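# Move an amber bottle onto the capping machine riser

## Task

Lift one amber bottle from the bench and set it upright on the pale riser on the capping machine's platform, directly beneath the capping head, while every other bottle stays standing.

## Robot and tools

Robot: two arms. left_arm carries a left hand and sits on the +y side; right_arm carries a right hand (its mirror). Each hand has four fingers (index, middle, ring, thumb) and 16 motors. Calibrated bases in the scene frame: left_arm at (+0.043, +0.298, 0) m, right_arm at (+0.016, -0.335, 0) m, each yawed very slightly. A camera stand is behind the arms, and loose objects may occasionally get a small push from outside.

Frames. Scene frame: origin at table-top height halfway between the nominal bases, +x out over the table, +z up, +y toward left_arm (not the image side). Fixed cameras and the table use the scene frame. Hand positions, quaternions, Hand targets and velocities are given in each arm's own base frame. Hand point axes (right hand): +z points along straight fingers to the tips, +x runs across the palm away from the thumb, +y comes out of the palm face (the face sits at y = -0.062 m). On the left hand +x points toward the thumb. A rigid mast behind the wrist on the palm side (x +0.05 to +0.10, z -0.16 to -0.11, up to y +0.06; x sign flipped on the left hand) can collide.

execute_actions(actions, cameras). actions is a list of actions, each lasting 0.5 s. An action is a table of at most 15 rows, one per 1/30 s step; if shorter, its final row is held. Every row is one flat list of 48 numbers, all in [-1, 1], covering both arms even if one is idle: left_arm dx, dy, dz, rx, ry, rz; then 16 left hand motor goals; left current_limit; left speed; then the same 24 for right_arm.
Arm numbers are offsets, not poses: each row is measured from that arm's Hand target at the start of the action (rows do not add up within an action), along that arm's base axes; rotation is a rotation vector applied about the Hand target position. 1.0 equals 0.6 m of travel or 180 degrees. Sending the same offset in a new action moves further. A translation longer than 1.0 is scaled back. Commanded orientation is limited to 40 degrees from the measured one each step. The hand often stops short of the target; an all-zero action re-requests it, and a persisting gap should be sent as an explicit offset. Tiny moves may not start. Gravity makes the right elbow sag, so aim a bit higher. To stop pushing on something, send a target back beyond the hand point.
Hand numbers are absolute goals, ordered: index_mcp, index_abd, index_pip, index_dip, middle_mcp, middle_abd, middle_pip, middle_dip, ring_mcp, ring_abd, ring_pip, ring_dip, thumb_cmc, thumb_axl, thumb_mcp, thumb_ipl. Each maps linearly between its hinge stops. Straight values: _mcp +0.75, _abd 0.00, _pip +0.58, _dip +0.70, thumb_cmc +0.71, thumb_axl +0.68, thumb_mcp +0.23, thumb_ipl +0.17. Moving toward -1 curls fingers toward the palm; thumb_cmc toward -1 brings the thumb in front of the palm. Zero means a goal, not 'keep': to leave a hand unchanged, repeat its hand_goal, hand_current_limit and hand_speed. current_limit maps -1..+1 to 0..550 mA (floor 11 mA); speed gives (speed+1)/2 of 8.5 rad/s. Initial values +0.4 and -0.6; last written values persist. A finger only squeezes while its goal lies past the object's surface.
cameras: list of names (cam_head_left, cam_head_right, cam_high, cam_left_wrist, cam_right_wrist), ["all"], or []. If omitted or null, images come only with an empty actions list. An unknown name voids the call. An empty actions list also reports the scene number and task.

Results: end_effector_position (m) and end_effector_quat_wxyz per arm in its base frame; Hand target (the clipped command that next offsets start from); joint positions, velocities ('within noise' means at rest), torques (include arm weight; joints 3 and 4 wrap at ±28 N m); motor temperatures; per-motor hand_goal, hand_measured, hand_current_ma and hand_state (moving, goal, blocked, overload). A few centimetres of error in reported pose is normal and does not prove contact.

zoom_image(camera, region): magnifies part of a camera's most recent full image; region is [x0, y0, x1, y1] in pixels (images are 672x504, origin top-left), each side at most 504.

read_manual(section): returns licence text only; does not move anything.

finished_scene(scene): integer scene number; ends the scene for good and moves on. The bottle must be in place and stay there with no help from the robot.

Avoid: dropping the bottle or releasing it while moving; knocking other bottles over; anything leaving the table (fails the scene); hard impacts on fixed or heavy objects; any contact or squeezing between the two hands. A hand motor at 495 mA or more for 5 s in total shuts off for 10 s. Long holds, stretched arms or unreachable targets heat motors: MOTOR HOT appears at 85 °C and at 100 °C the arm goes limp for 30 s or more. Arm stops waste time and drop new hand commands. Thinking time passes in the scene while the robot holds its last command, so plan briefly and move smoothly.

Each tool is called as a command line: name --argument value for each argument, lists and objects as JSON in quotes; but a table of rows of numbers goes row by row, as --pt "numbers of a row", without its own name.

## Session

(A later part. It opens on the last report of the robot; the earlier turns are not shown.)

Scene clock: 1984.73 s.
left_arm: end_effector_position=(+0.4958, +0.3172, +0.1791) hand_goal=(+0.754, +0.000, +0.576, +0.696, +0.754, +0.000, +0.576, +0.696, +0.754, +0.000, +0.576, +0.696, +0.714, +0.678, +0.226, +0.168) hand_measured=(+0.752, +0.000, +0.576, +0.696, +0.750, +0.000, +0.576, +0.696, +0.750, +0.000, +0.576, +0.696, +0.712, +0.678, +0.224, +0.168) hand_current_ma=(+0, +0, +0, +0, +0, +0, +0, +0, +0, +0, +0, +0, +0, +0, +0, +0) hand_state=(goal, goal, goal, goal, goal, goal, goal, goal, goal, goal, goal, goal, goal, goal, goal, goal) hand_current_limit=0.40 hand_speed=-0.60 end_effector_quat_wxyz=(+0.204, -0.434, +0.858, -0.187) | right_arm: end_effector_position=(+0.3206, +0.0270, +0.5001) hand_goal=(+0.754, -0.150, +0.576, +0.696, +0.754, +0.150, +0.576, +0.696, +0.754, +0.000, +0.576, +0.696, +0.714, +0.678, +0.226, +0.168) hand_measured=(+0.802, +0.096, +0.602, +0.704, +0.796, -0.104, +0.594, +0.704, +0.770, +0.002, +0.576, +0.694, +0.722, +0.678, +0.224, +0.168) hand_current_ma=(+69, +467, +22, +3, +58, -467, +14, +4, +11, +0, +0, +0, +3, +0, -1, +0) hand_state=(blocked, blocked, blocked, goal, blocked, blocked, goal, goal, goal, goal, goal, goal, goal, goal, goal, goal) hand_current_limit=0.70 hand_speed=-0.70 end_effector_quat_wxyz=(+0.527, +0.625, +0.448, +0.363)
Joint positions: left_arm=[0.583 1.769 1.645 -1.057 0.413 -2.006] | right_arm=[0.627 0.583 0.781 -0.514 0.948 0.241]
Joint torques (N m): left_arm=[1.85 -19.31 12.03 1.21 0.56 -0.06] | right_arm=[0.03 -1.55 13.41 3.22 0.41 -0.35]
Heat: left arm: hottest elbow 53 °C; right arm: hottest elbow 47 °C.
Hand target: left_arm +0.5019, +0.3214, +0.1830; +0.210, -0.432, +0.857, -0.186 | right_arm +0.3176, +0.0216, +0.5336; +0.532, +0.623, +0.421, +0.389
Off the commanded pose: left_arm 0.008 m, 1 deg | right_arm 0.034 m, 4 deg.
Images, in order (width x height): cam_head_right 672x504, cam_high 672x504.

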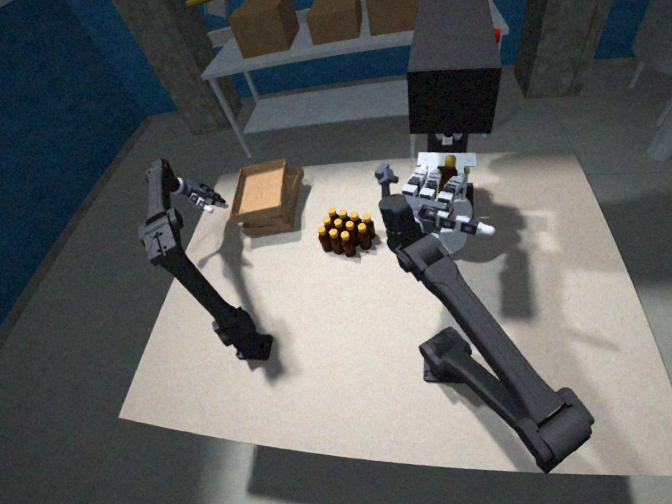

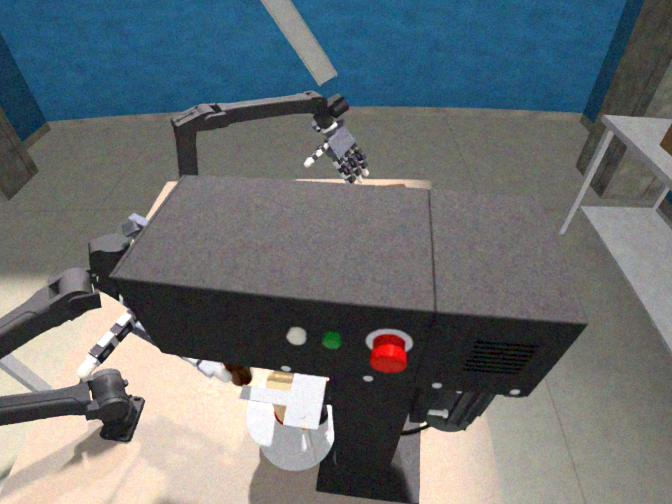

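execute_actions --actions '[[[0,0,0,0,0,0,0.754,0,0.576,0.696,0.754,0,0.576,0.696,0.754,0,0.576,0.696,0.714,0.678,0.226,0.168,0.4,-0.6,0.0,0.01,0,0,0,0,0.754,-0.15,0.576,0.696,0.754,0.15,0.576,0.696,0.754,0,0.576,0.696,0.714,0.678,0.226,0.168,0.7,-0.7]]]'

Scene clock: 1997.37 s.
left_arm: end_effector_position=(+0.4958, +0.3172, +0.1791) hand_goal=(+0.754, +0.000, +0.576, +0.696, +0.754, +0.000, +0.576, +0.696, +0.754, +0.000, +0.576, +0.696, +0.714, +0.678, +0.226, +0.168) hand_measured=(+0.752, +0.000, +0.576, +0.696, +0.750, +0.000, +0.576, +0.696, +0.750, +0.000, +0.576, +0.696, +0.712, +0.678, +0.224, +0.168) hand_current_ma=(+0, +0, +0, +0, +0, +0, +0, +0, +0, +0, +0, +0, +0, +0, +0, +0) hand_state=(goal, goal, goal, goal, goal, goal, goal, goal, goal, goal, goal, goal, goal, goal, goal, goal) hand_current_limit=0.40 hand_speed=-0.60 end_effector_quat_wxyz=(+0.204, -0.434, +0.858, -0.187) | right_arm: end_effector_position=(+0.3228, +0.0289, +0.4977) hand_goal=(+0.754, -0.150, +0.576, +0.696, +0.754, +0.150, +0.576, +0.696, +0.754, +0.000, +0.576, +0.696, +0.714, +0.678, +0.226, +0.168) hand_measured=(+0.802, +0.096, +0.602, +0.704, +0.796, -0.104, +0.594, +0.704, +0.770, +0.002, +0.576, +0.694, +0.722, +0.678, +0.224, +0.168) hand_current_ma=(+69, +467, +22, +3, +58, -467, +14, +4, +11, +0, +0, +0, +3, +0, -1, +0) hand_state=(blocked, blocked, blocked, goal, blocked, blocked, goal, goal, goal, goal, goal, goal, goal, goal, goal, goal) hand_current_limit=0.70 hand_speed=-0.70 end_effector_quat_wxyz=(+0.531, +0.625, +0.449, +0.355)
Joint positions: left_arm=[0.583 1.769 1.645 -1.057 0.413 -2.006] | right_arm=[0.631 0.596 0.781 -0.514 0.965 0.24]
Joint torques (N m): left_arm=[1.85 -19.31 12.03 1.2 0.56 -0.06] | right_arm=[1.44 -1.79 13.81 3.15 0.61 -0.25]
Heat: left arm: hottest elbow 54 °C; right arm: hottest elbow 47 °C.
Hand target: left_arm +0.5019, +0.3214, +0.1830; +0.210, -0.432, +0.857, -0.186 | right_arm +0.3177, +0.0276, +0.5335; +0.532, +0.623, +0.421, +0.388
Off the commanded pose: left_arm 0.008 m, 1 deg | right_arm 0.036 m, 5 deg.

execute_actions --actions '[[[0,0,0,0,0,0,0.754,0,0.576,0.696,0.754,0,0.576,0.696,0.754,0,0.576,0.696,0.714,0.678,0.226,0.168,0.4,-0.6,0.015,0.006,0,0,0,0,0.754,-0.15,0.576,0.696,0.754,0.15,0.576,0.696,0.754,0,0.576,0.696,0.714,0.678,0.226,0.168,0.7,-0.7]]]' --cameras '["cam_head_right","cam_high"]'

zoom_image --camera "cam_high" --region '[215, 355, 265, 405]'

zoom_image --camera "cam_head_right" --region '[410, 140, 480, 210]'

Scene clock: 2004.63 s.
left_arm: end_effector_position=(+0.4958, +0.3172, +0.1791) hand_goal=(+0.754, +0.000, +0.576, +0.696, +0.754, +0.000, +0.576, +0.696, +0.754, +0.000, +0.576, +0.696, +0.714, +0.678, +0.226, +0.168) hand_measured=(+0.752, +0.000, +0.576, +0.696, +0.750, +0.000, +0.576, +0.696, +0.750, +0.000, +0.576, +0.696, +0.712, +0.678, +0.224, +0.168) hand_current_ma=(+0, +0, +0, +0, +0, +0, +0, +0, +0, +0, +0, +0, +0, +0, +0, +0) hand_state=(goal, goal, goal, goal, goal, goal, goal, goal, goal, goal, goal, goal, goal, goal, goal, goal) hand_current_limit=0.40 hand_speed=-0.60 end_effector_quat_wxyz=(+0.204, -0.434, +0.858, -0.187) | right_arm: end_effector_position=(+0.3313, +0.0356, +0.4936) hand_goal=(+0.754, -0.150, +0.576, +0.696, +0.754, +0.150, +0.576, +0.696, +0.754, +0.000, +0.576, +0.696, +0.714, +0.678, +0.226, +0.168) hand_measured=(+0.802, +0.096, +0.602, +0.704, +0.796, -0.104, +0.594, +0.704, +0.770, +0.002, +0.576, +0.694, +0.722, +0.678, +0.224, +0.168) hand_current_ma=(+69, +467, +22, +3, +58, -467, +14, +4, +11, +0, +0, +0, +3, +0, -1, +0) hand_state=(blocked, blocked, blocked, goal, blocked, blocked, goal, goal, goal, goal, goal, goal, goal, goal, goal, goal) hand_current_limit=0.70 hand_speed=-0.70 end_effector_quat_wxyz=(+0.529, +0.624, +0.452, +0.355)
Joint positions: left_arm=[0.583 1.769 1.645 -1.057 0.413 -2.006] | right_arm=[0.631 0.624 0.781 -0.49 0.959 0.24]
Joint torques (N m): left_arm=[1.85 -19.25 12.03 1.21 0.56 -0.06] | right_arm=[0.56 -2.55 14.17 3.15 0.48 -0.28]
Heat: left arm: hottest elbow 54 °C; right arm: hottest elbow 47 °C.
Hand target: left_arm +0.5019, +0.3214, +0.1830; +0.210, -0.432, +0.857, -0.186 | right_arm +0.3266, +0.0311, +0.5336; +0.532, +0.623, +0.421, +0.388
Off the commanded pose: left_arm 0.008 m, 1 deg | right_arm 0.040 m, 5 deg.
Images, in order (width x height): cam_head_right 672x504, cam_high 672x504.

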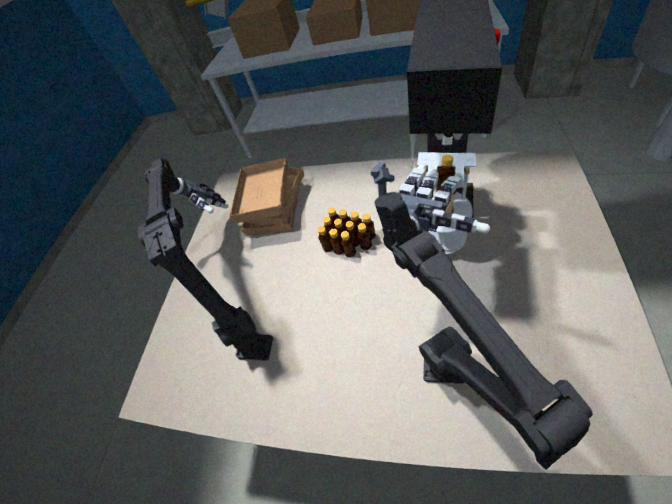

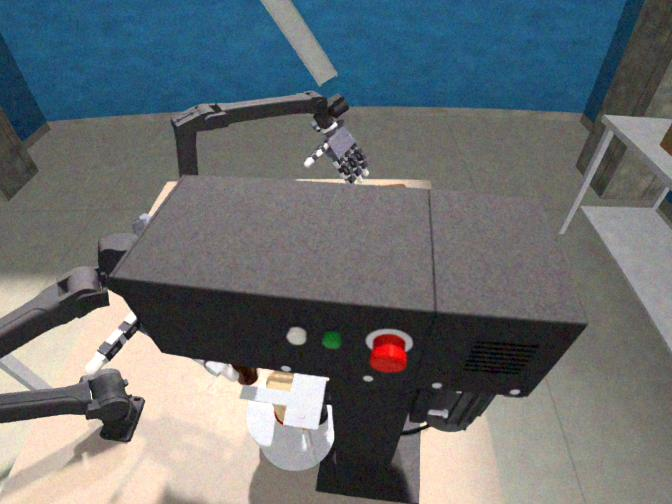

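Scaled by 10.080 from the camera's 672x504 image, which has a finer 960x720 frame.

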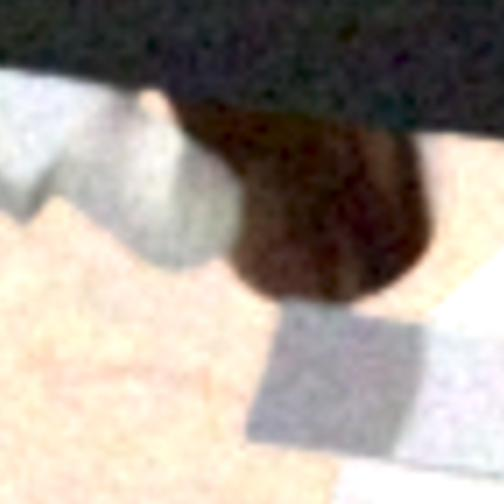

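Scaled by 7.200 from the camera's 672x504 image, which has a finer 960x720 frame.

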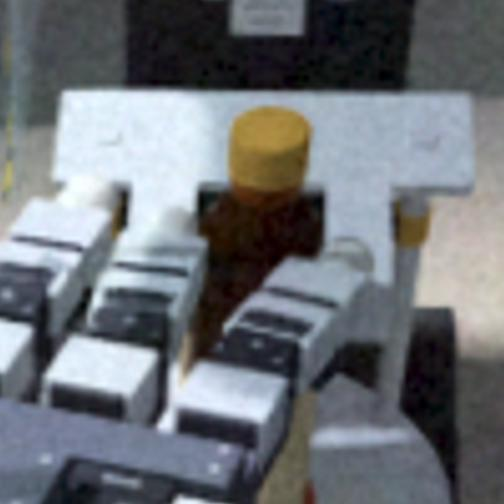

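execute_actions --actions '[[[0,0,0,0,0,0,0.754,0,0.576,0.696,0.754,0,0.576,0.696,0.754,0,0.576,0.696,0.714,0.678,0.226,0.168,0.4,-0.6,0.02,-0.001,0.008,0,0,0,0.754,-0.15,0.576,0.696,0.754,0.15,0.576,0.696,0.754,0,0.576,0.696,0.714,0.678,0.226,0.168,0.7,-0.7]]]' --cameras '["cam_head_right","cam_high"]'

zoom_image --camera "cam_high" --region '[215, 355, 265, 405]'

zoom_image --camera "cam_head_right" --region '[410, 140, 480, 210]'

Scene clock: 2020.87 s.
left_arm: end_effector_position=(+0.4958, +0.3172, +0.1791) hand_goal=(+0.754, +0.000, +0.576, +0.696, +0.754, +0.000, +0.576, +0.696, +0.754, +0.000, +0.576, +0.696, +0.714, +0.678, +0.226, +0.168) hand_measured=(+0.752, +0.000, +0.576, +0.696, +0.750, +0.000, +0.576, +0.696, +0.750, +0.000, +0.576, +0.696, +0.712, +0.678, +0.224, +0.168) hand_current_ma=(+0, +0, +0, +0, +0, +0, +0, +0, +0, +0, +0, +0, +0, +0, +0, +0) hand_state=(goal, goal, goal, goal, goal, goal, goal, goal, goal, goal, goal, goal, goal, goal, goal, goal) hand_current_limit=0.40 hand_speed=-0.60 end_effector_quat_wxyz=(+0.204, -0.434, +0.858, -0.187) | right_arm: end_effector_position=(+0.3420, +0.0370, +0.4884) hand_goal=(+0.754, -0.150, +0.576, +0.696, +0.754, +0.150, +0.576, +0.696, +0.754, +0.000, +0.576, +0.696, +0.714, +0.678, +0.226, +0.168) hand_measured=(+0.802, +0.096, +0.602, +0.704, +0.800, -0.104, +0.598, +0.706, +0.770, +0.002, +0.576, +0.694, +0.722, +0.678, +0.224, +0.168) hand_current_ma=(+69, +468, +22, +3, +66, -467, +16, +5, +11, +0, +0, +0, +3, +0, -1, +0) hand_state=(blocked, blocked, blocked, goal, blocked, blocked, blocked, goal, goal, goal, goal, goal, goal, goal, goal, goal) hand_current_limit=0.70 hand_speed=-0.70 end_effector_quat_wxyz=(+0.526, +0.625, +0.457, +0.351)
Joint positions: left_arm=[0.583 1.769 1.645 -1.057 0.413 -2.006] | right_arm=[0.606 0.65 0.781 -0.47 0.929 0.232]
Joint torques (N m): left_arm=[1.85 -19.31 12.03 1.2 0.56 -0.06] | right_arm=[0.15 -2.84 15.58 3.26 0.41 -0.33]
Heat: left arm: hottest elbow 54 °C; right arm: hottest elbow 47 °C.
Hand target: left_arm +0.5019, +0.3214, +0.1830; +0.210, -0.432, +0.857, -0.186 | right_arm +0.3387, +0.0306, +0.5383; +0.532, +0.623, +0.421, +0.388
Off the commanded pose: left_arm 0.008 m, 1 deg | right_arm 0.051 m, 6 deg.
Images, in order (width x height): cam_head_right 672x504, cam_high 672x504.

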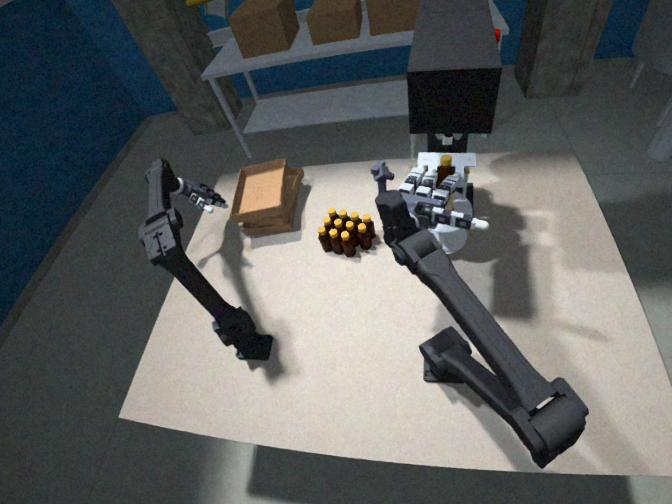

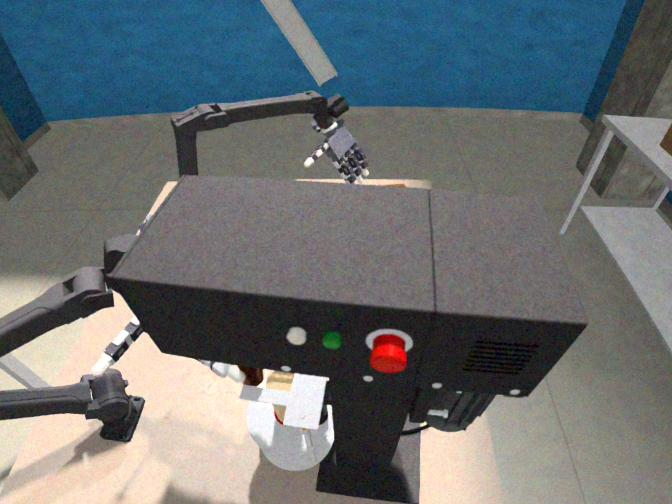

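Scaled by 10.080 from the camera's 672x504 image, which has a finer 960x720 frame.

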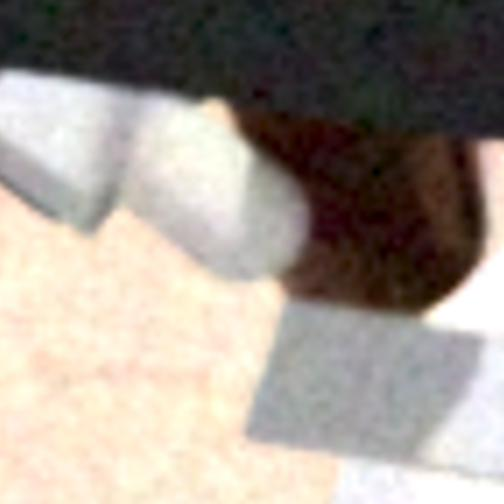

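Scaled by 7.200 from the camera's 672x504 image, which has a finer 960x720 frame.

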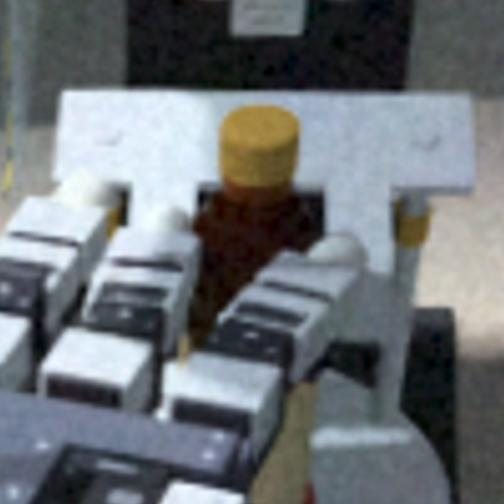

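execute_actions --actions '[[[0,0,0,0,0,0,0.754,0,0.576,0.696,0.754,0,0.576,0.696,0.754,0,0.576,0.696,0.714,0.678,0.226,0.168,0.4,-0.6,-0.002,-0.007,0.02,0,0,0,0.754,-0.15,0.576,0.696,0.754,0.15,0.576,0.696,0.754,0,0.576,0.696,0.714,0.678,0.226,0.168,0.7,-0.7]]]'

Scene clock: 2031.10 s.
left_arm: end_effector_position=(+0.4958, +0.3172, +0.1791) hand_goal=(+0.754, +0.000, +0.576, +0.696, +0.754, +0.000, +0.576, +0.696, +0.754, +0.000, +0.576, +0.696, +0.714, +0.678, +0.226, +0.168) hand_measured=(+0.752, +0.000, +0.576, +0.696, +0.750, +0.000, +0.576, +0.696, +0.750, +0.000, +0.576, +0.696, +0.712, +0.678, +0.224, +0.168) hand_current_ma=(+0, +0, +0, +0, +0, +0, +0, +0, +0, +0, +0, +0, +0, +0, +0, +0) hand_state=(goal, goal, goal, goal, goal, goal, goal, goal, goal, goal, goal, goal, goal, goal, goal, goal) hand_current_limit=0.40 hand_speed=-0.60 end_effector_quat_wxyz=(+0.204, -0.434, +0.858, -0.187) | right_arm: end_effector_position=(+0.3424, +0.0340, +0.5002) hand_goal=(+0.754, -0.150, +0.576, +0.696, +0.754, +0.150, +0.576, +0.696, +0.754, +0.000, +0.576, +0.696, +0.714, +0.678, +0.226, +0.168) hand_measured=(+0.802, +0.096, +0.602, +0.704, +0.800, -0.104, +0.598, +0.706, +0.770, +0.002, +0.576, +0.694, +0.722, +0.678, +0.224, +0.168) hand_current_ma=(+69, +467, +22, +3, +66, -467, +16, +5, +11, +0, +0, +0, +3, +0, -1, +0) hand_state=(blocked, blocked, blocked, goal, blocked, blocked, blocked, goal, goal, goal, goal, goal, goal, goal, goal, goal) hand_current_limit=0.70 hand_speed=-0.70 end_effector_quat_wxyz=(+0.526, +0.625, +0.452, +0.359)
Joint positions: left_arm=[0.583 1.769 1.645 -1.057 0.413 -2.006] | right_arm=[0.593 0.65 0.803 -0.47 0.915 0.227]
Joint torques (N m): left_arm=[1.9 -19.25 12 1.21 0.56 -0.06] | right_arm=[-0.03 -2.78 16.12 2.24 0.4 -0.34]
Heat: left arm: hottest elbow 54 °C; right arm: hottest elbow 48 °C.
Hand target: left_arm +0.5019, +0.3214, +0.1830; +0.210, -0.432, +0.857, -0.186 | right_arm +0.3375, +0.0264, +0.5504; +0.532, +0.623, +0.421, +0.388
Off the commanded pose: left_arm 0.008 m, 1 deg | right_arm 0.051 m, 5 deg.

execute_actions --actions '[[[0,0,0,0,0,0,0.754,0,0.576,0.696,0.754,0,0.576,0.696,0.754,0,0.576,0.696,0.714,0.678,0.226,0.168,0.4,-0.6,0.015,-0.002,0.006,0,0,0,0.754,-0.15,0.576,0.696,0.754,0.15,0.576,0.696,0.754,0,0.576,0.696,0.714,0.678,0.226,0.168,0.7,-0.7]]]' --cameras '["cam_head_left","cam_head_right","cam_high"]'

zoom_image --camera "cam_high" --region '[225, 355, 285, 415]'

zoom_image --camera "cam_head_right" --region '[410, 140, 480, 210]'

zoom_image --camera "cam_head_left" --region '[410, 150, 480, 220]'

Scene clock: 2037.80 s.
left_arm: end_effector_position=(+0.4958, +0.3172, +0.1791) hand_goal=(+0.754, +0.000, +0.576, +0.696, +0.754, +0.000, +0.576, +0.696, +0.754, +0.000, +0.576, +0.696, +0.714, +0.678, +0.226, +0.168) hand_measured=(+0.752, +0.000, +0.576, +0.696, +0.750, +0.000, +0.576, +0.696, +0.750, +0.000, +0.576, +0.696, +0.712, +0.678, +0.224, +0.168) hand_current_ma=(+0, +0, +0, +0, +0, +0, +0, +0, +0, +0, +0, +0, +0, +0, +0, +0) hand_state=(goal, goal, goal, goal, goal, goal, goal, goal, goal, goal, goal, goal, goal, goal, goal, goal) hand_current_limit=0.40 hand_speed=-0.60 end_effector_quat_wxyz=(+0.204, -0.434, +0.858, -0.187) | right_arm: end_effector_position=(+0.3498, +0.0317, +0.5014) hand_goal=(+0.754, -0.150, +0.576, +0.696, +0.754, +0.150, +0.576, +0.696, +0.754, +0.000, +0.576, +0.696, +0.714, +0.678, +0.226, +0.168) hand_measured=(+0.802, +0.096, +0.602, +0.704, +0.800, -0.104, +0.598, +0.706, +0.770, +0.002, +0.576, +0.694, +0.722, +0.678, +0.224, +0.168) hand_current_ma=(+69, +467, +22, +3, +66, -467, +16, +5, +11, +0, +0, +0, +3, +0, -1, +0) hand_state=(blocked, blocked, blocked, goal, blocked, blocked, blocked, goal, goal, goal, goal, goal, goal, goal, goal, goal) hand_current_limit=0.70 hand_speed=-0.70 end_effector_quat_wxyz=(+0.525, +0.626, +0.455, +0.355)
Joint positions: left_arm=[0.583 1.769 1.645 -1.057 0.413 -2.006] | right_arm=[0.566 0.665 0.816 -0.47 0.889 0.218]
Joint torques (N m): left_arm=[1.85 -19.31 12.03 1.18 0.56 -0.06] | right_arm=[0.03 -2.96 16.38 2.73 0.39 -0.34]
Heat: left arm: hottest elbow 54 °C; right arm: hottest elbow 49 °C.
Hand target: left_arm +0.5019, +0.3214, +0.1830; +0.210, -0.432, +0.857, -0.186 | right_arm +0.3464, +0.0251, +0.5541; +0.532, +0.623, +0.421, +0.389
Off the commanded pose: left_arm 0.008 m, 1 deg | right_arm 0.053 m, 6 deg.
Images, in order (width x height): cam_head_left 672x504, cam_head_right 672x504, cam_high 672x504.

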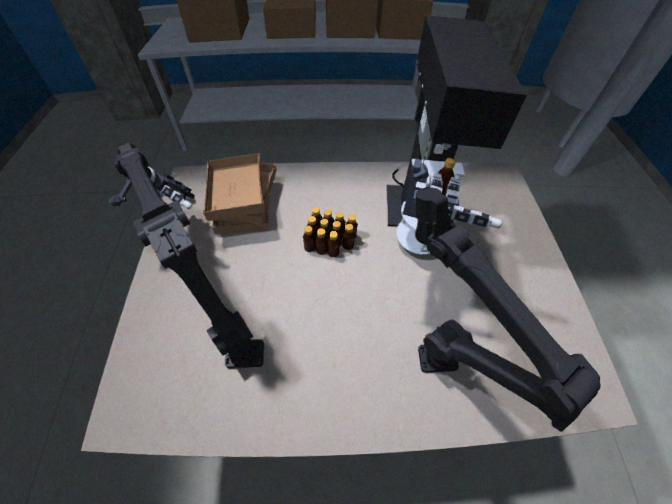

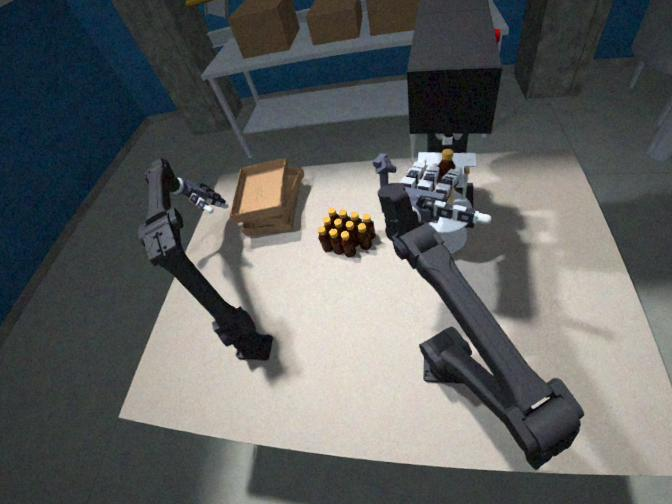

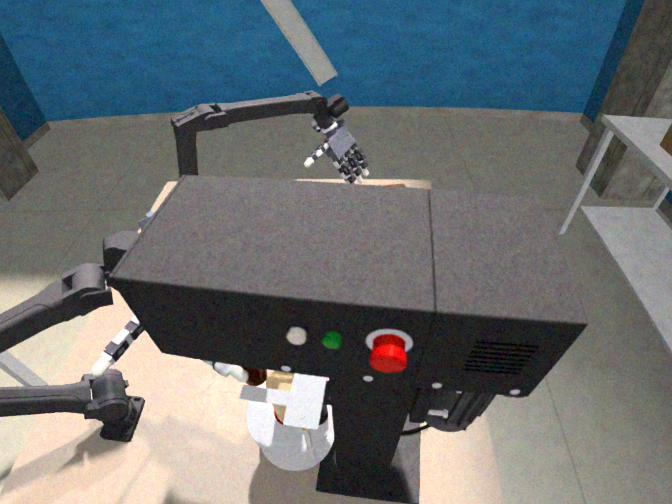

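Scaled by 8.400 from the camera's 672x504 image, which has a finer 960x720 frame.

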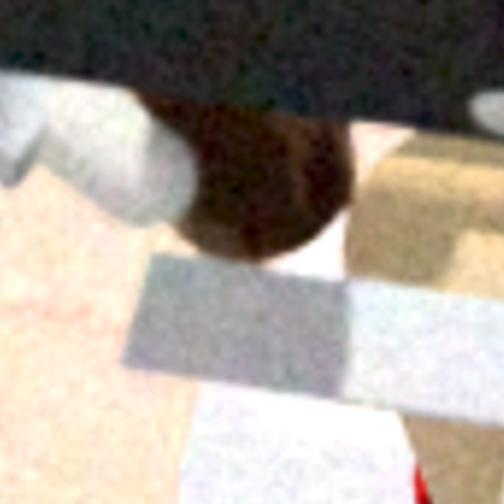

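Scaled by 7.200 from the camera's 672x504 image, which has a finer 960x720 frame.

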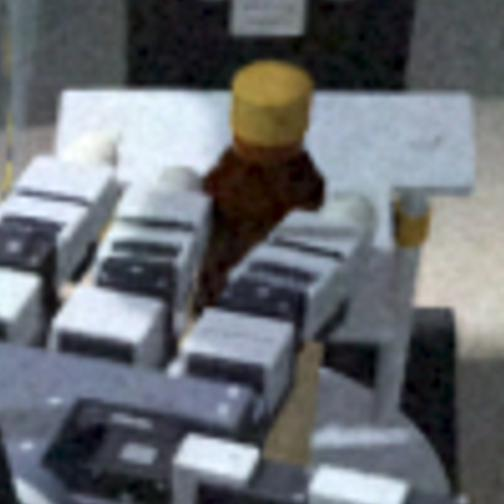

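Scaled by 7.200 from the camera's 672x504 image, which has a finer 960x720 frame.

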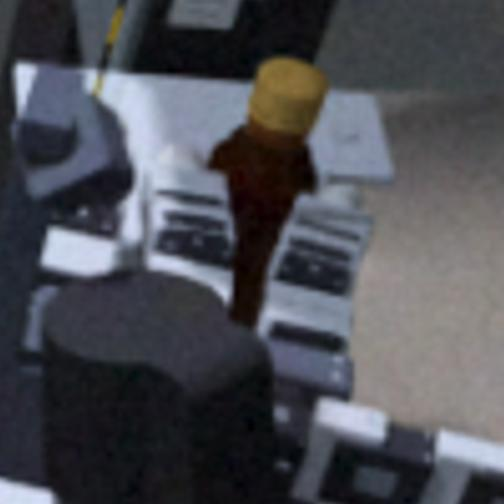

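execute_actions --actions '[[[0,0,0,0,0,0,0.754,0,0.576,0.696,0.754,0,0.576,0.696,0.754,0,0.576,0.696,0.714,0.678,0.226,0.168,0.4,-0.6,0.017,0.000,0.006,0,0,0,0.754,-0.15,0.576,0.696,0.754,0.15,0.576,0.696,0.754,0,0.576,0.696,0.714,0.678,0.226,0.168,0.7,-0.7]]]' --cameras '["cam_head_right","cam_high"]'

zoom_image --camera "cam_high" --region '[225, 355, 285, 415]'

zoom_image --camera "cam_head_right" --region '[410, 140, 480, 210]'

Scene clock: 2048.47 s.
left_arm: end_effector_position=(+0.4958, +0.3172, +0.1791) hand_goal=(+0.754, +0.000, +0.576, +0.696, +0.754, +0.000, +0.576, +0.696, +0.754, +0.000, +0.576, +0.696, +0.714, +0.678, +0.226, +0.168) hand_measured=(+0.752, +0.000, +0.576, +0.696, +0.750, +0.000, +0.576, +0.696, +0.750, +0.000, +0.576, +0.696, +0.712, +0.678, +0.224, +0.168) hand_current_ma=(+0, +0, +0, +0, +0, +0, +0, +0, +0, +0, +0, +0, +0, +0, +0, +0) hand_state=(goal, goal, goal, goal, goal, goal, goal, goal, goal, goal, goal, goal, goal, goal, goal, goal) hand_current_limit=0.40 hand_speed=-0.60 end_effector_quat_wxyz=(+0.204, -0.434, +0.858, -0.187) | right_arm: end_effector_position=(+0.3602, +0.0320, +0.5008) hand_goal=(+0.754, -0.150, +0.576, +0.696, +0.754, +0.150, +0.576, +0.696, +0.754, +0.000, +0.576, +0.696, +0.714, +0.678, +0.226, +0.168) hand_measured=(+0.802, +0.096, +0.602, +0.704, +0.800, -0.104, +0.598, +0.706, +0.770, +0.002, +0.576, +0.694, +0.722, +0.678, +0.224, +0.168) hand_current_ma=(+69, +468, +22, +3, +66, -467, +16, +5, +11, +0, +0, +0, +3, +0, -1, +0) hand_state=(blocked, blocked, blocked, goal, blocked, blocked, blocked, goal, goal, goal, goal, goal, goal, goal, goal, goal) hand_current_limit=0.70 hand_speed=-0.70 end_effector_quat_wxyz=(+0.523, +0.627, +0.460, +0.348)
Joint positions: left_arm=[0.583 1.769 1.645 -1.057 0.413 -2.006] | right_arm=[0.542 0.692 0.831 -0.47 0.866 0.21]
Joint torques (N m): left_arm=[1.85 -19.25 12.01 1.2 0.56 -0.06] | right_arm=[0.32 -3.19 16.4 3.29 0.4 -0.34]
Motor temperatures (°C): left_arm=[24 40 54 26 23 25] | right_arm=[29 29 52 24 25 26]
Heat: left arm: hottest elbow 54 °C; right arm: hottest elbow 52 °C.
Hand target: left_arm +0.5019, +0.3214, +0.1830; +0.210, -0.432, +0.857, -0.186 | right_arm +0.3567, +0.0252, +0.5577; +0.532, +0.623, +0.421, +0.388
Off the commanded pose: left_arm 0.008 m, 1 deg | right_arm 0.057 m, 7 deg.
Images, in order (width x height): cam_head_right 672x504, cam_high 672x504.

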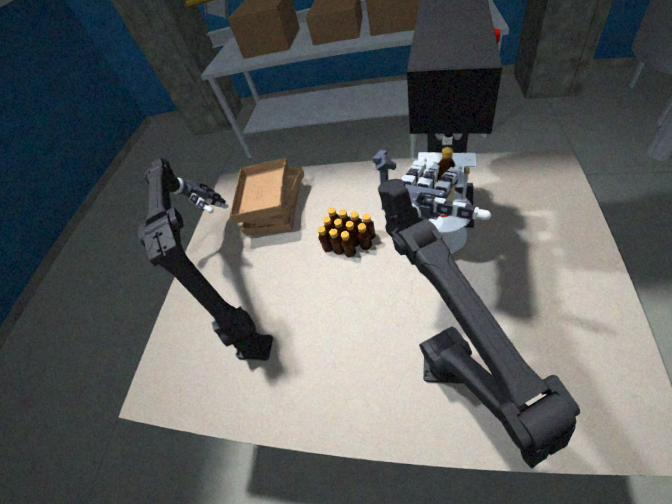

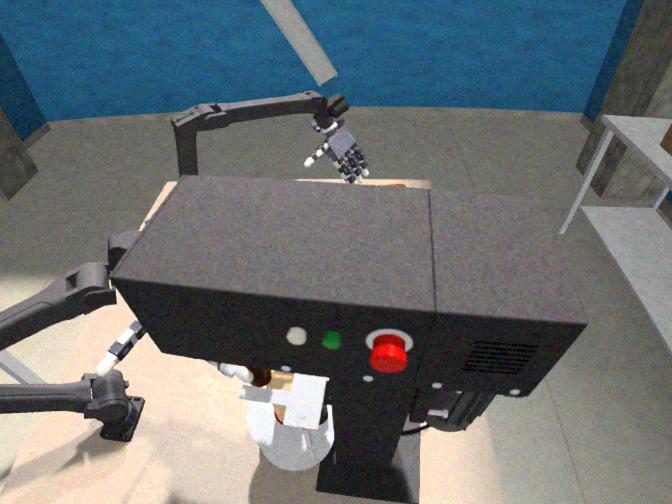

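Scaled by 8.400 from the camera's 672x504 image, which has a finer 960x720 frame.

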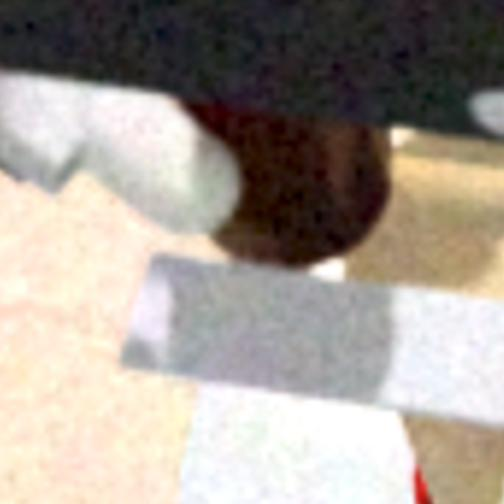

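Scaled by 7.200 from the camera's 672x504 image, which has a finer 960x720 frame.

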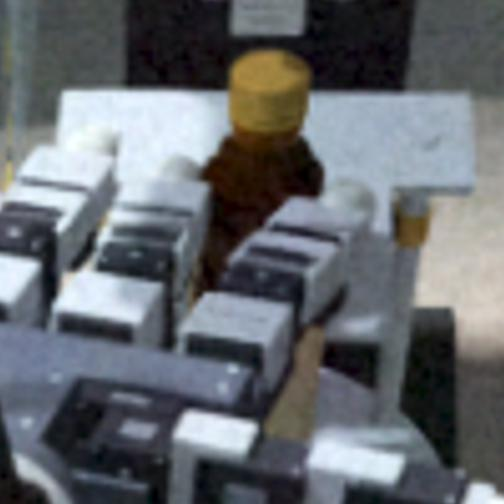

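execute_actions --actions '[[[0,0,0,0,0,0,0.754,0,0.576,0.696,0.754,0,0.576,0.696,0.754,0,0.576,0.696,0.714,0.678,0.226,0.168,0.4,-0.6,0.02,-0.002,0.007,0,0,0,0.754,-0.15,0.576,0.696,0.754,0.15,0.576,0.696,0.754,0,0.576,0.696,0.714,0.678,0.226,0.168,0.7,-0.7]]]' --cameras '["cam_head_right","cam_high"]'

zoom_image --camera "cam_high" --region '[225, 355, 285, 415]'

zoom_image --camera "cam_head_right" --region '[410, 140, 480, 210]'

Scene clock: 2060.03 s.
left_arm: end_effector_position=(+0.4958, +0.3172, +0.1791) hand_goal=(+0.754, +0.000, +0.576, +0.696, +0.754, +0.000, +0.576, +0.696, +0.754, +0.000, +0.576, +0.696, +0.714, +0.678, +0.226, +0.168) hand_measured=(+0.752, +0.000, +0.576, +0.696, +0.750, +0.000, +0.576, +0.696, +0.750, +0.000, +0.576, +0.696, +0.712, +0.678, +0.224, +0.168) hand_current_ma=(+0, +0, +0, +0, +0, +0, +0, +0, +0, +0, +0, +0, +0, +0, +0, +0) hand_state=(goal, goal, goal, goal, goal, goal, goal, goal, goal, goal, goal, goal, goal, goal, goal, goal) hand_current_limit=0.40 hand_speed=-0.60 end_effector_quat_wxyz=(+0.204, -0.434, +0.858, -0.187) | right_arm: end_effector_position=(+0.3717, +0.0303, +0.5039) hand_goal=(+0.754, -0.150, +0.576, +0.696, +0.754, +0.150, +0.576, +0.696, +0.754, +0.000, +0.576, +0.696, +0.714, +0.678, +0.226, +0.168) hand_measured=(+0.802, +0.096, +0.602, +0.704, +0.800, -0.104, +0.598, +0.706, +0.770, +0.002, +0.576, +0.694, +0.722, +0.678, +0.224, +0.168) hand_current_ma=(+69, +468, +22, +3, +66, -467, +16, +5, +11, +0, +0, +0, +3, +0, -1, +0) hand_state=(blocked, blocked, blocked, goal, blocked, blocked, blocked, goal, goal, goal, goal, goal, goal, goal, goal, goal) hand_current_limit=0.70 hand_speed=-0.70 end_effector_quat_wxyz=(+0.522, +0.629, +0.460, +0.348)
Joint positions: left_arm=[0.583 1.769 1.645 -1.057 0.413 -2.006] | right_arm=[0.512 0.721 0.85 -0.455 0.836 0.201]
Joint torques (N m): left_arm=[1.85 -19.25 12.01 1.2 0.56 -0.06] | right_arm=[0.21 -3.49 16.51 3.45 0.4 -0.34]
Heat: left arm: hottest elbow 54 °C; right arm: hottest elbow 52 °C.
Hand target: left_arm +0.5019, +0.3214, +0.1830; +0.210, -0.432, +0.857, -0.186 | right_arm +0.3687, +0.0240, +0.5618; +0.532, +0.623, +0.421, +0.388
Off the commanded pose: left_arm 0.008 m, 1 deg | right_arm 0.058 m, 7 deg.
Images, in order (width x height): cam_head_right 672x504, cam_high 672x504.

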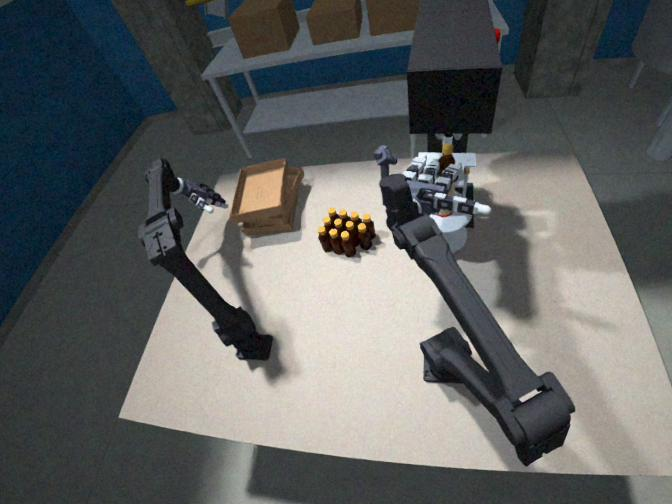

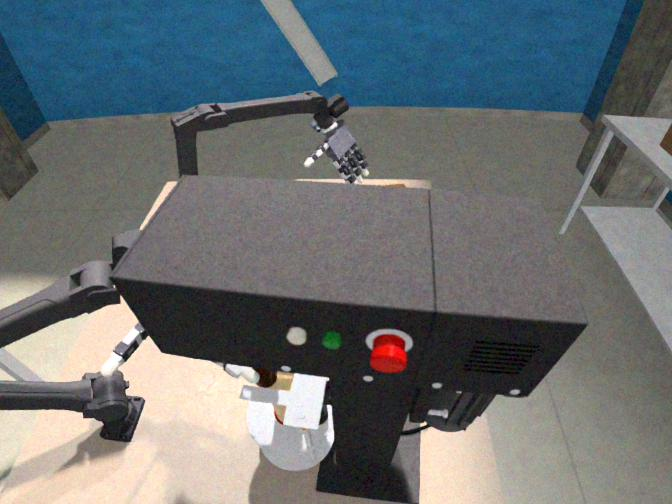

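Scaled by 8.400 from the camera's 672x504 image, which has a finer 960x720 frame.

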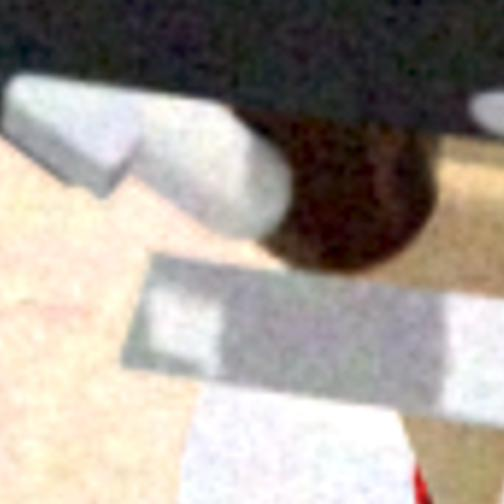

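Scaled by 7.200 from the camera's 672x504 image, which has a finer 960x720 frame.

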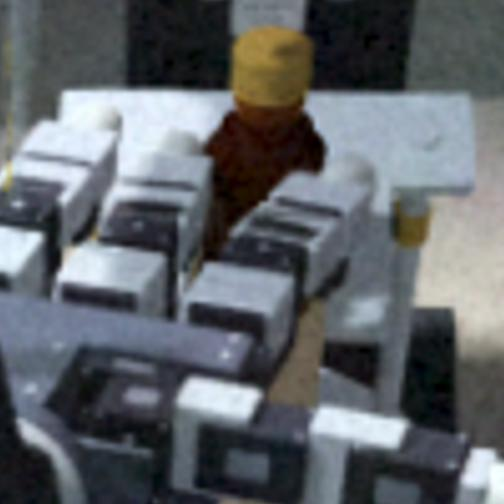

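execute_actions --actions '[[[0,0,0,0,0,0,0.754,0,0.576,0.696,0.754,0,0.576,0.696,0.754,0,0.576,0.696,0.714,0.678,0.226,0.168,0.4,-0.6,0.018,0.001,-0.002,0,0,0,0.754,-0.15,0.576,0.696,0.754,0.15,0.576,0.696,0.754,0,0.576,0.696,0.714,0.678,0.226,0.168,0.7,-0.7]]]' --cameras '["cam_head_left","cam_head_right","cam_high"]'

zoom_image --camera "cam_high" --region '[225, 355, 285, 415]'

zoom_image --camera "cam_head_right" --region '[405, 130, 475, 200]'

zoom_image --camera "cam_head_left" --region '[400, 130, 480, 210]'

Scene clock: 2072.03 s.
left_arm: end_effector_position=(+0.4958, +0.3172, +0.1791) hand_goal=(+0.754, +0.000, +0.576, +0.696, +0.754, +0.000, +0.576, +0.696, +0.754, +0.000, +0.576, +0.696, +0.714, +0.678, +0.226, +0.168) hand_measured=(+0.752, +0.000, +0.576, +0.696, +0.750, +0.000, +0.576, +0.696, +0.750, +0.000, +0.576, +0.696, +0.712, +0.678, +0.224, +0.168) hand_current_ma=(+0, +0, +0, +0, +0, +0, +0, +0, +0, +0, +0, +0, +0, +0, +0, +0) hand_state=(goal, goal, goal, goal, goal, goal, goal, goal, goal, goal, goal, goal, goal, goal, goal, goal) hand_current_limit=0.40 hand_speed=-0.60 end_effector_quat_wxyz=(+0.204, -0.434, +0.858, -0.187) | right_arm: end_effector_position=(+0.3828, +0.0310, +0.5015) hand_goal=(+0.754, -0.150, +0.576, +0.696, +0.754, +0.150, +0.576, +0.696, +0.754, +0.000, +0.576, +0.696, +0.714, +0.678, +0.226, +0.168) hand_measured=(+0.802, +0.096, +0.602, +0.704, +0.800, -0.104, +0.598, +0.706, +0.770, +0.002, +0.576, +0.694, +0.722, +0.678, +0.224, +0.168) hand_current_ma=(+69, +467, +22, +3, +66, -467, +16, +5, +11, +0, +0, +0, +3, +0, -1, +0) hand_state=(blocked, blocked, blocked, goal, blocked, blocked, blocked, goal, goal, goal, goal, goal, goal, goal, goal, goal) hand_current_limit=0.70 hand_speed=-0.70 end_effector_quat_wxyz=(+0.520, +0.630, +0.461, +0.346)
Joint positions: left_arm=[0.583 1.769 1.645 -1.057 0.413 -2.006] | right_arm=[0.492 0.75 0.857 -0.432 0.817 0.195]
Joint torques (N m): left_arm=[1.85 -19.25 12.03 1.2 0.56 -0.06] | right_arm=[0.03 -4.31 16.49 3.52 0.4 -0.35]
Motor temperatures (°C): left_arm=[24 40 54 26 23 25] | right_arm=[29 29 56 25 25 26]
Heat: left arm: hottest elbow 54 °C; right arm: hottest elbow 56 °C.
Hand target: left_arm +0.5019, +0.3214, +0.1830; +0.210, -0.432, +0.857, -0.186 | right_arm +0.3794, +0.0245, +0.5607; +0.532, +0.623, +0.421, +0.389
Off the commanded pose: left_arm 0.008 m, 1 deg | right_arm 0.059 m, 7 deg.
Images, in order (width x height): cam_head_left 672x504, cam_head_right 672x504, cam_high 672x504.

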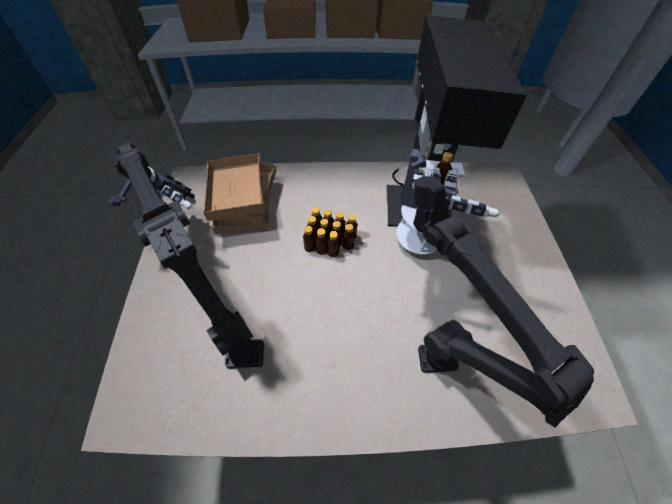

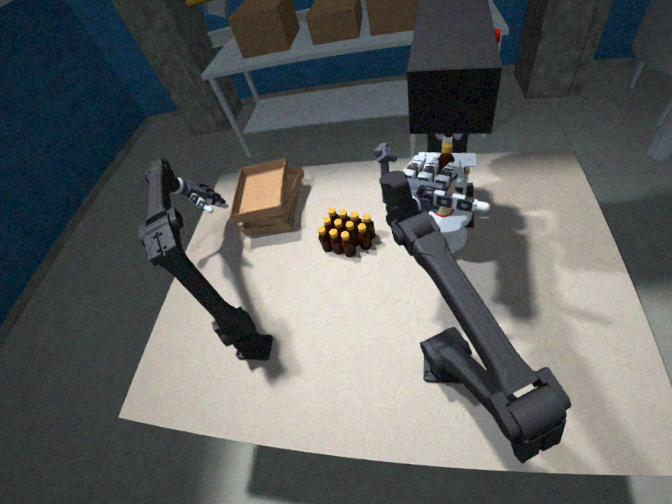

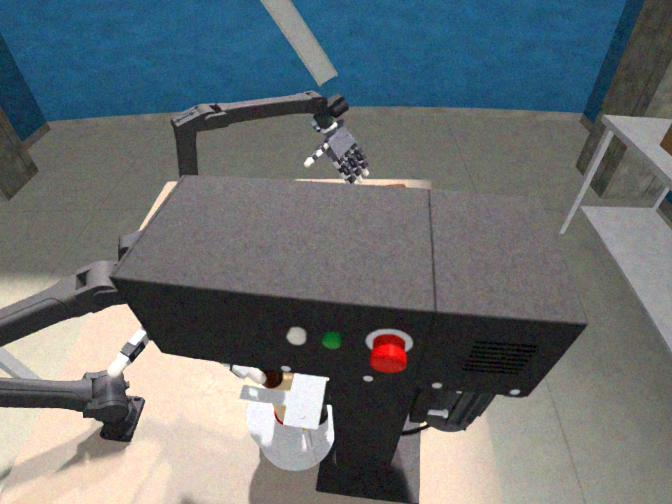

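Scaled by 8.400 from the camera's 672x504 image, which has a finer 960x720 frame.

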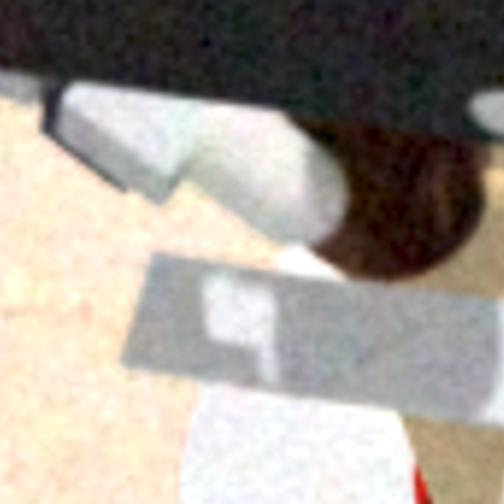

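Scaled by 7.200 from the camera's 672x504 image, which has a finer 960x720 frame.

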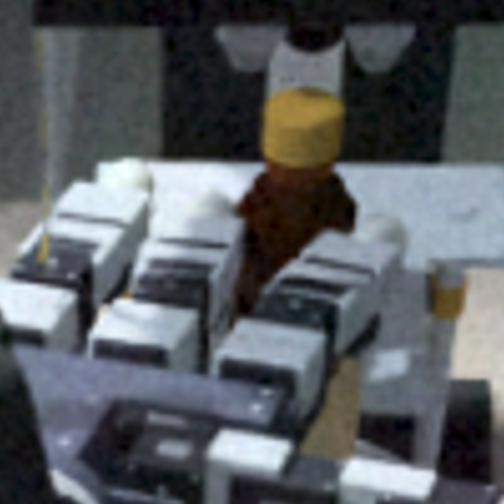

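Scaled by 6.300 from the camera's 672x504 image, which has a finer 960x720 frame.

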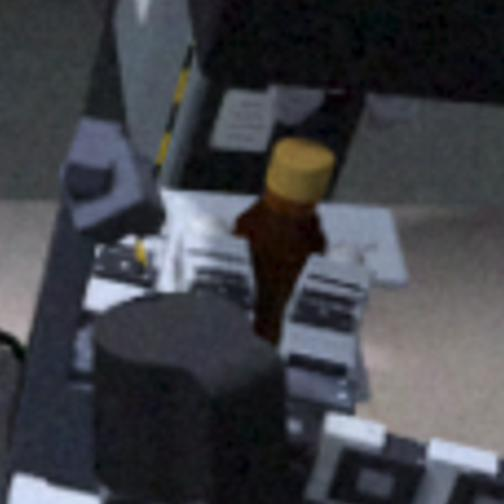

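execute_actions --actions '[[[0,0,0,0,0,0,0.754,0,0.576,0.696,0.754,0,0.576,0.696,0.754,0,0.576,0.696,0.714,0.678,0.226,0.168,0.4,-0.6,0.006,0.000,-0.006,0,0,0,0.754,-0.15,0.576,0.696,0.754,0.15,0.576,0.696,0.754,0,0.576,0.696,0.714,0.678,0.226,0.168,0.7,-0.7]]]' --cameras '["cam_head_right","cam_high"]'

zoom_image --camera "cam_high" --region '[235, 355, 305, 425]'

zoom_image --camera "cam_head_right" --region '[405, 130, 475, 200]'

Scene clock: 2106.00 s.
left_arm: end_effector_position=(+0.4958, +0.3172, +0.1791) hand_goal=(+0.754, +0.000, +0.576, +0.696, +0.754, +0.000, +0.576, +0.696, +0.754, +0.000, +0.576, +0.696, +0.714, +0.678, +0.226, +0.168) hand_measured=(+0.752, +0.000, +0.576, +0.696, +0.750, +0.000, +0.576, +0.696, +0.750, +0.000, +0.576, +0.696, +0.712, +0.678, +0.224, +0.168) hand_current_ma=(+0, +0, +0, +0, +0, +0, +0, +0, +0, +0, +0, +0, +0, +0, +0, +0) hand_state=(goal, goal, goal, goal, goal, goal, goal, goal, goal, goal, goal, goal, goal, goal, goal, goal) hand_current_limit=0.40 hand_speed=-0.60 end_effector_quat_wxyz=(+0.204, -0.434, +0.858, -0.187) | right_arm: end_effector_position=(+0.3855, +0.0304, +0.5021) hand_goal=(+0.754, -0.150, +0.576, +0.696, +0.754, +0.150, +0.576, +0.696, +0.754, +0.000, +0.576, +0.696, +0.714, +0.678, +0.226, +0.168) hand_measured=(+0.802, +0.096, +0.602, +0.704, +0.800, -0.104, +0.598, +0.706, +0.770, +0.002, +0.576, +0.694, +0.722, +0.678, +0.224, +0.168) hand_current_ma=(+69, +467, +22, +3, +66, -467, +16, +5, +11, +0, +0, +0, +3, +0, -1, +0) hand_state=(blocked, blocked, blocked, goal, blocked, blocked, blocked, goal, goal, goal, goal, goal, goal, goal, goal, goal) hand_current_limit=0.70 hand_speed=-0.70 end_effector_quat_wxyz=(+0.521, +0.630, +0.459, +0.350)
Joint positions: left_arm=[0.583 1.769 1.645 -1.057 0.413 -2.006] | right_arm=[0.485 0.756 0.857 -0.415 0.809 0.193]
Joint torques (N m): left_arm=[1.85 -19.31 12.03 1.2 0.56 -0.06] | right_arm=[-0.09 -3.84 16.06 3.44 0.35 -0.34]
Motor temperatures (°C): left_arm=[24 40 54 26 23 25] | right_arm=[29 29 59 25 25 26]
Heat: left arm: hottest elbow 54 °C; right arm: hottest elbow 59 °C.
Hand target: left_arm +0.5019, +0.3214, +0.1830; +0.210, -0.432, +0.857, -0.186 | right_arm +0.3830, +0.0246, +0.5572; +0.532, +0.623, +0.421, +0.389
Off the commanded pose: left_arm 0.008 m, 1 deg | right_arm 0.055 m, 6 deg.
Images, in order (width x height): cam_head_right 672x504, cam_high 672x504.

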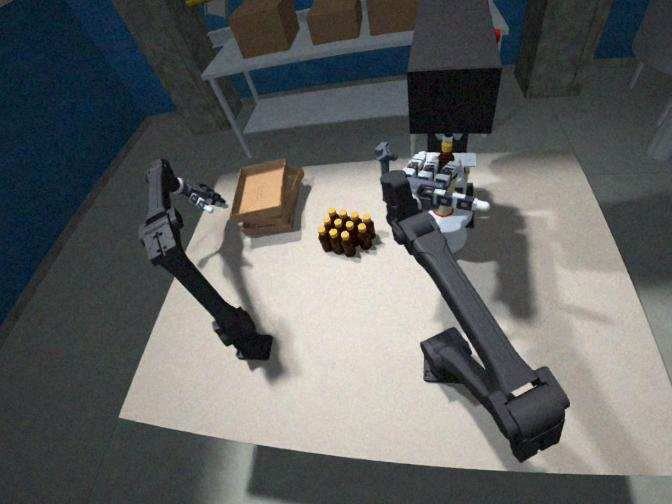

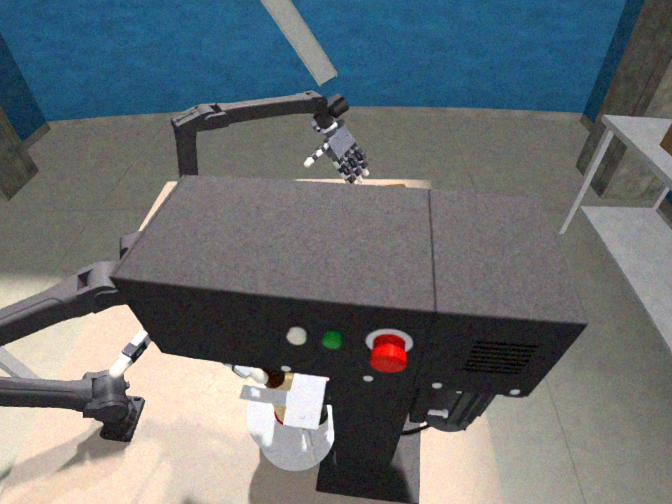

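Scaled by 7.200 from the camera's 672x504 image, which has a finer 960x720 frame.

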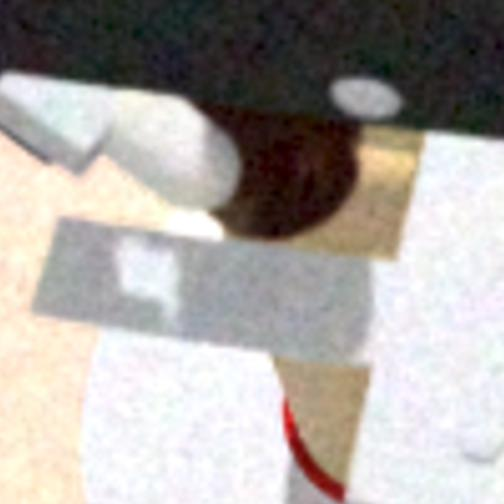

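Scaled by 7.200 from the camera's 672x504 image, which has a finer 960x720 frame.

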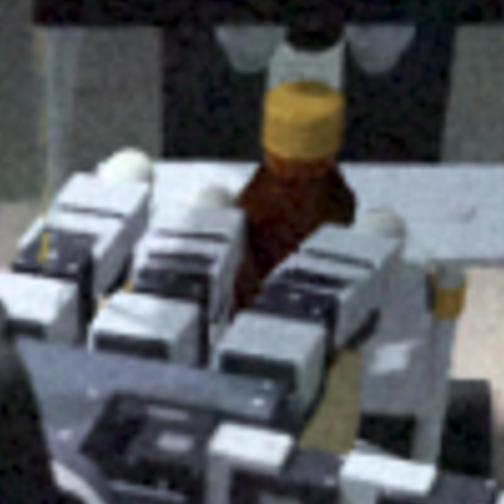

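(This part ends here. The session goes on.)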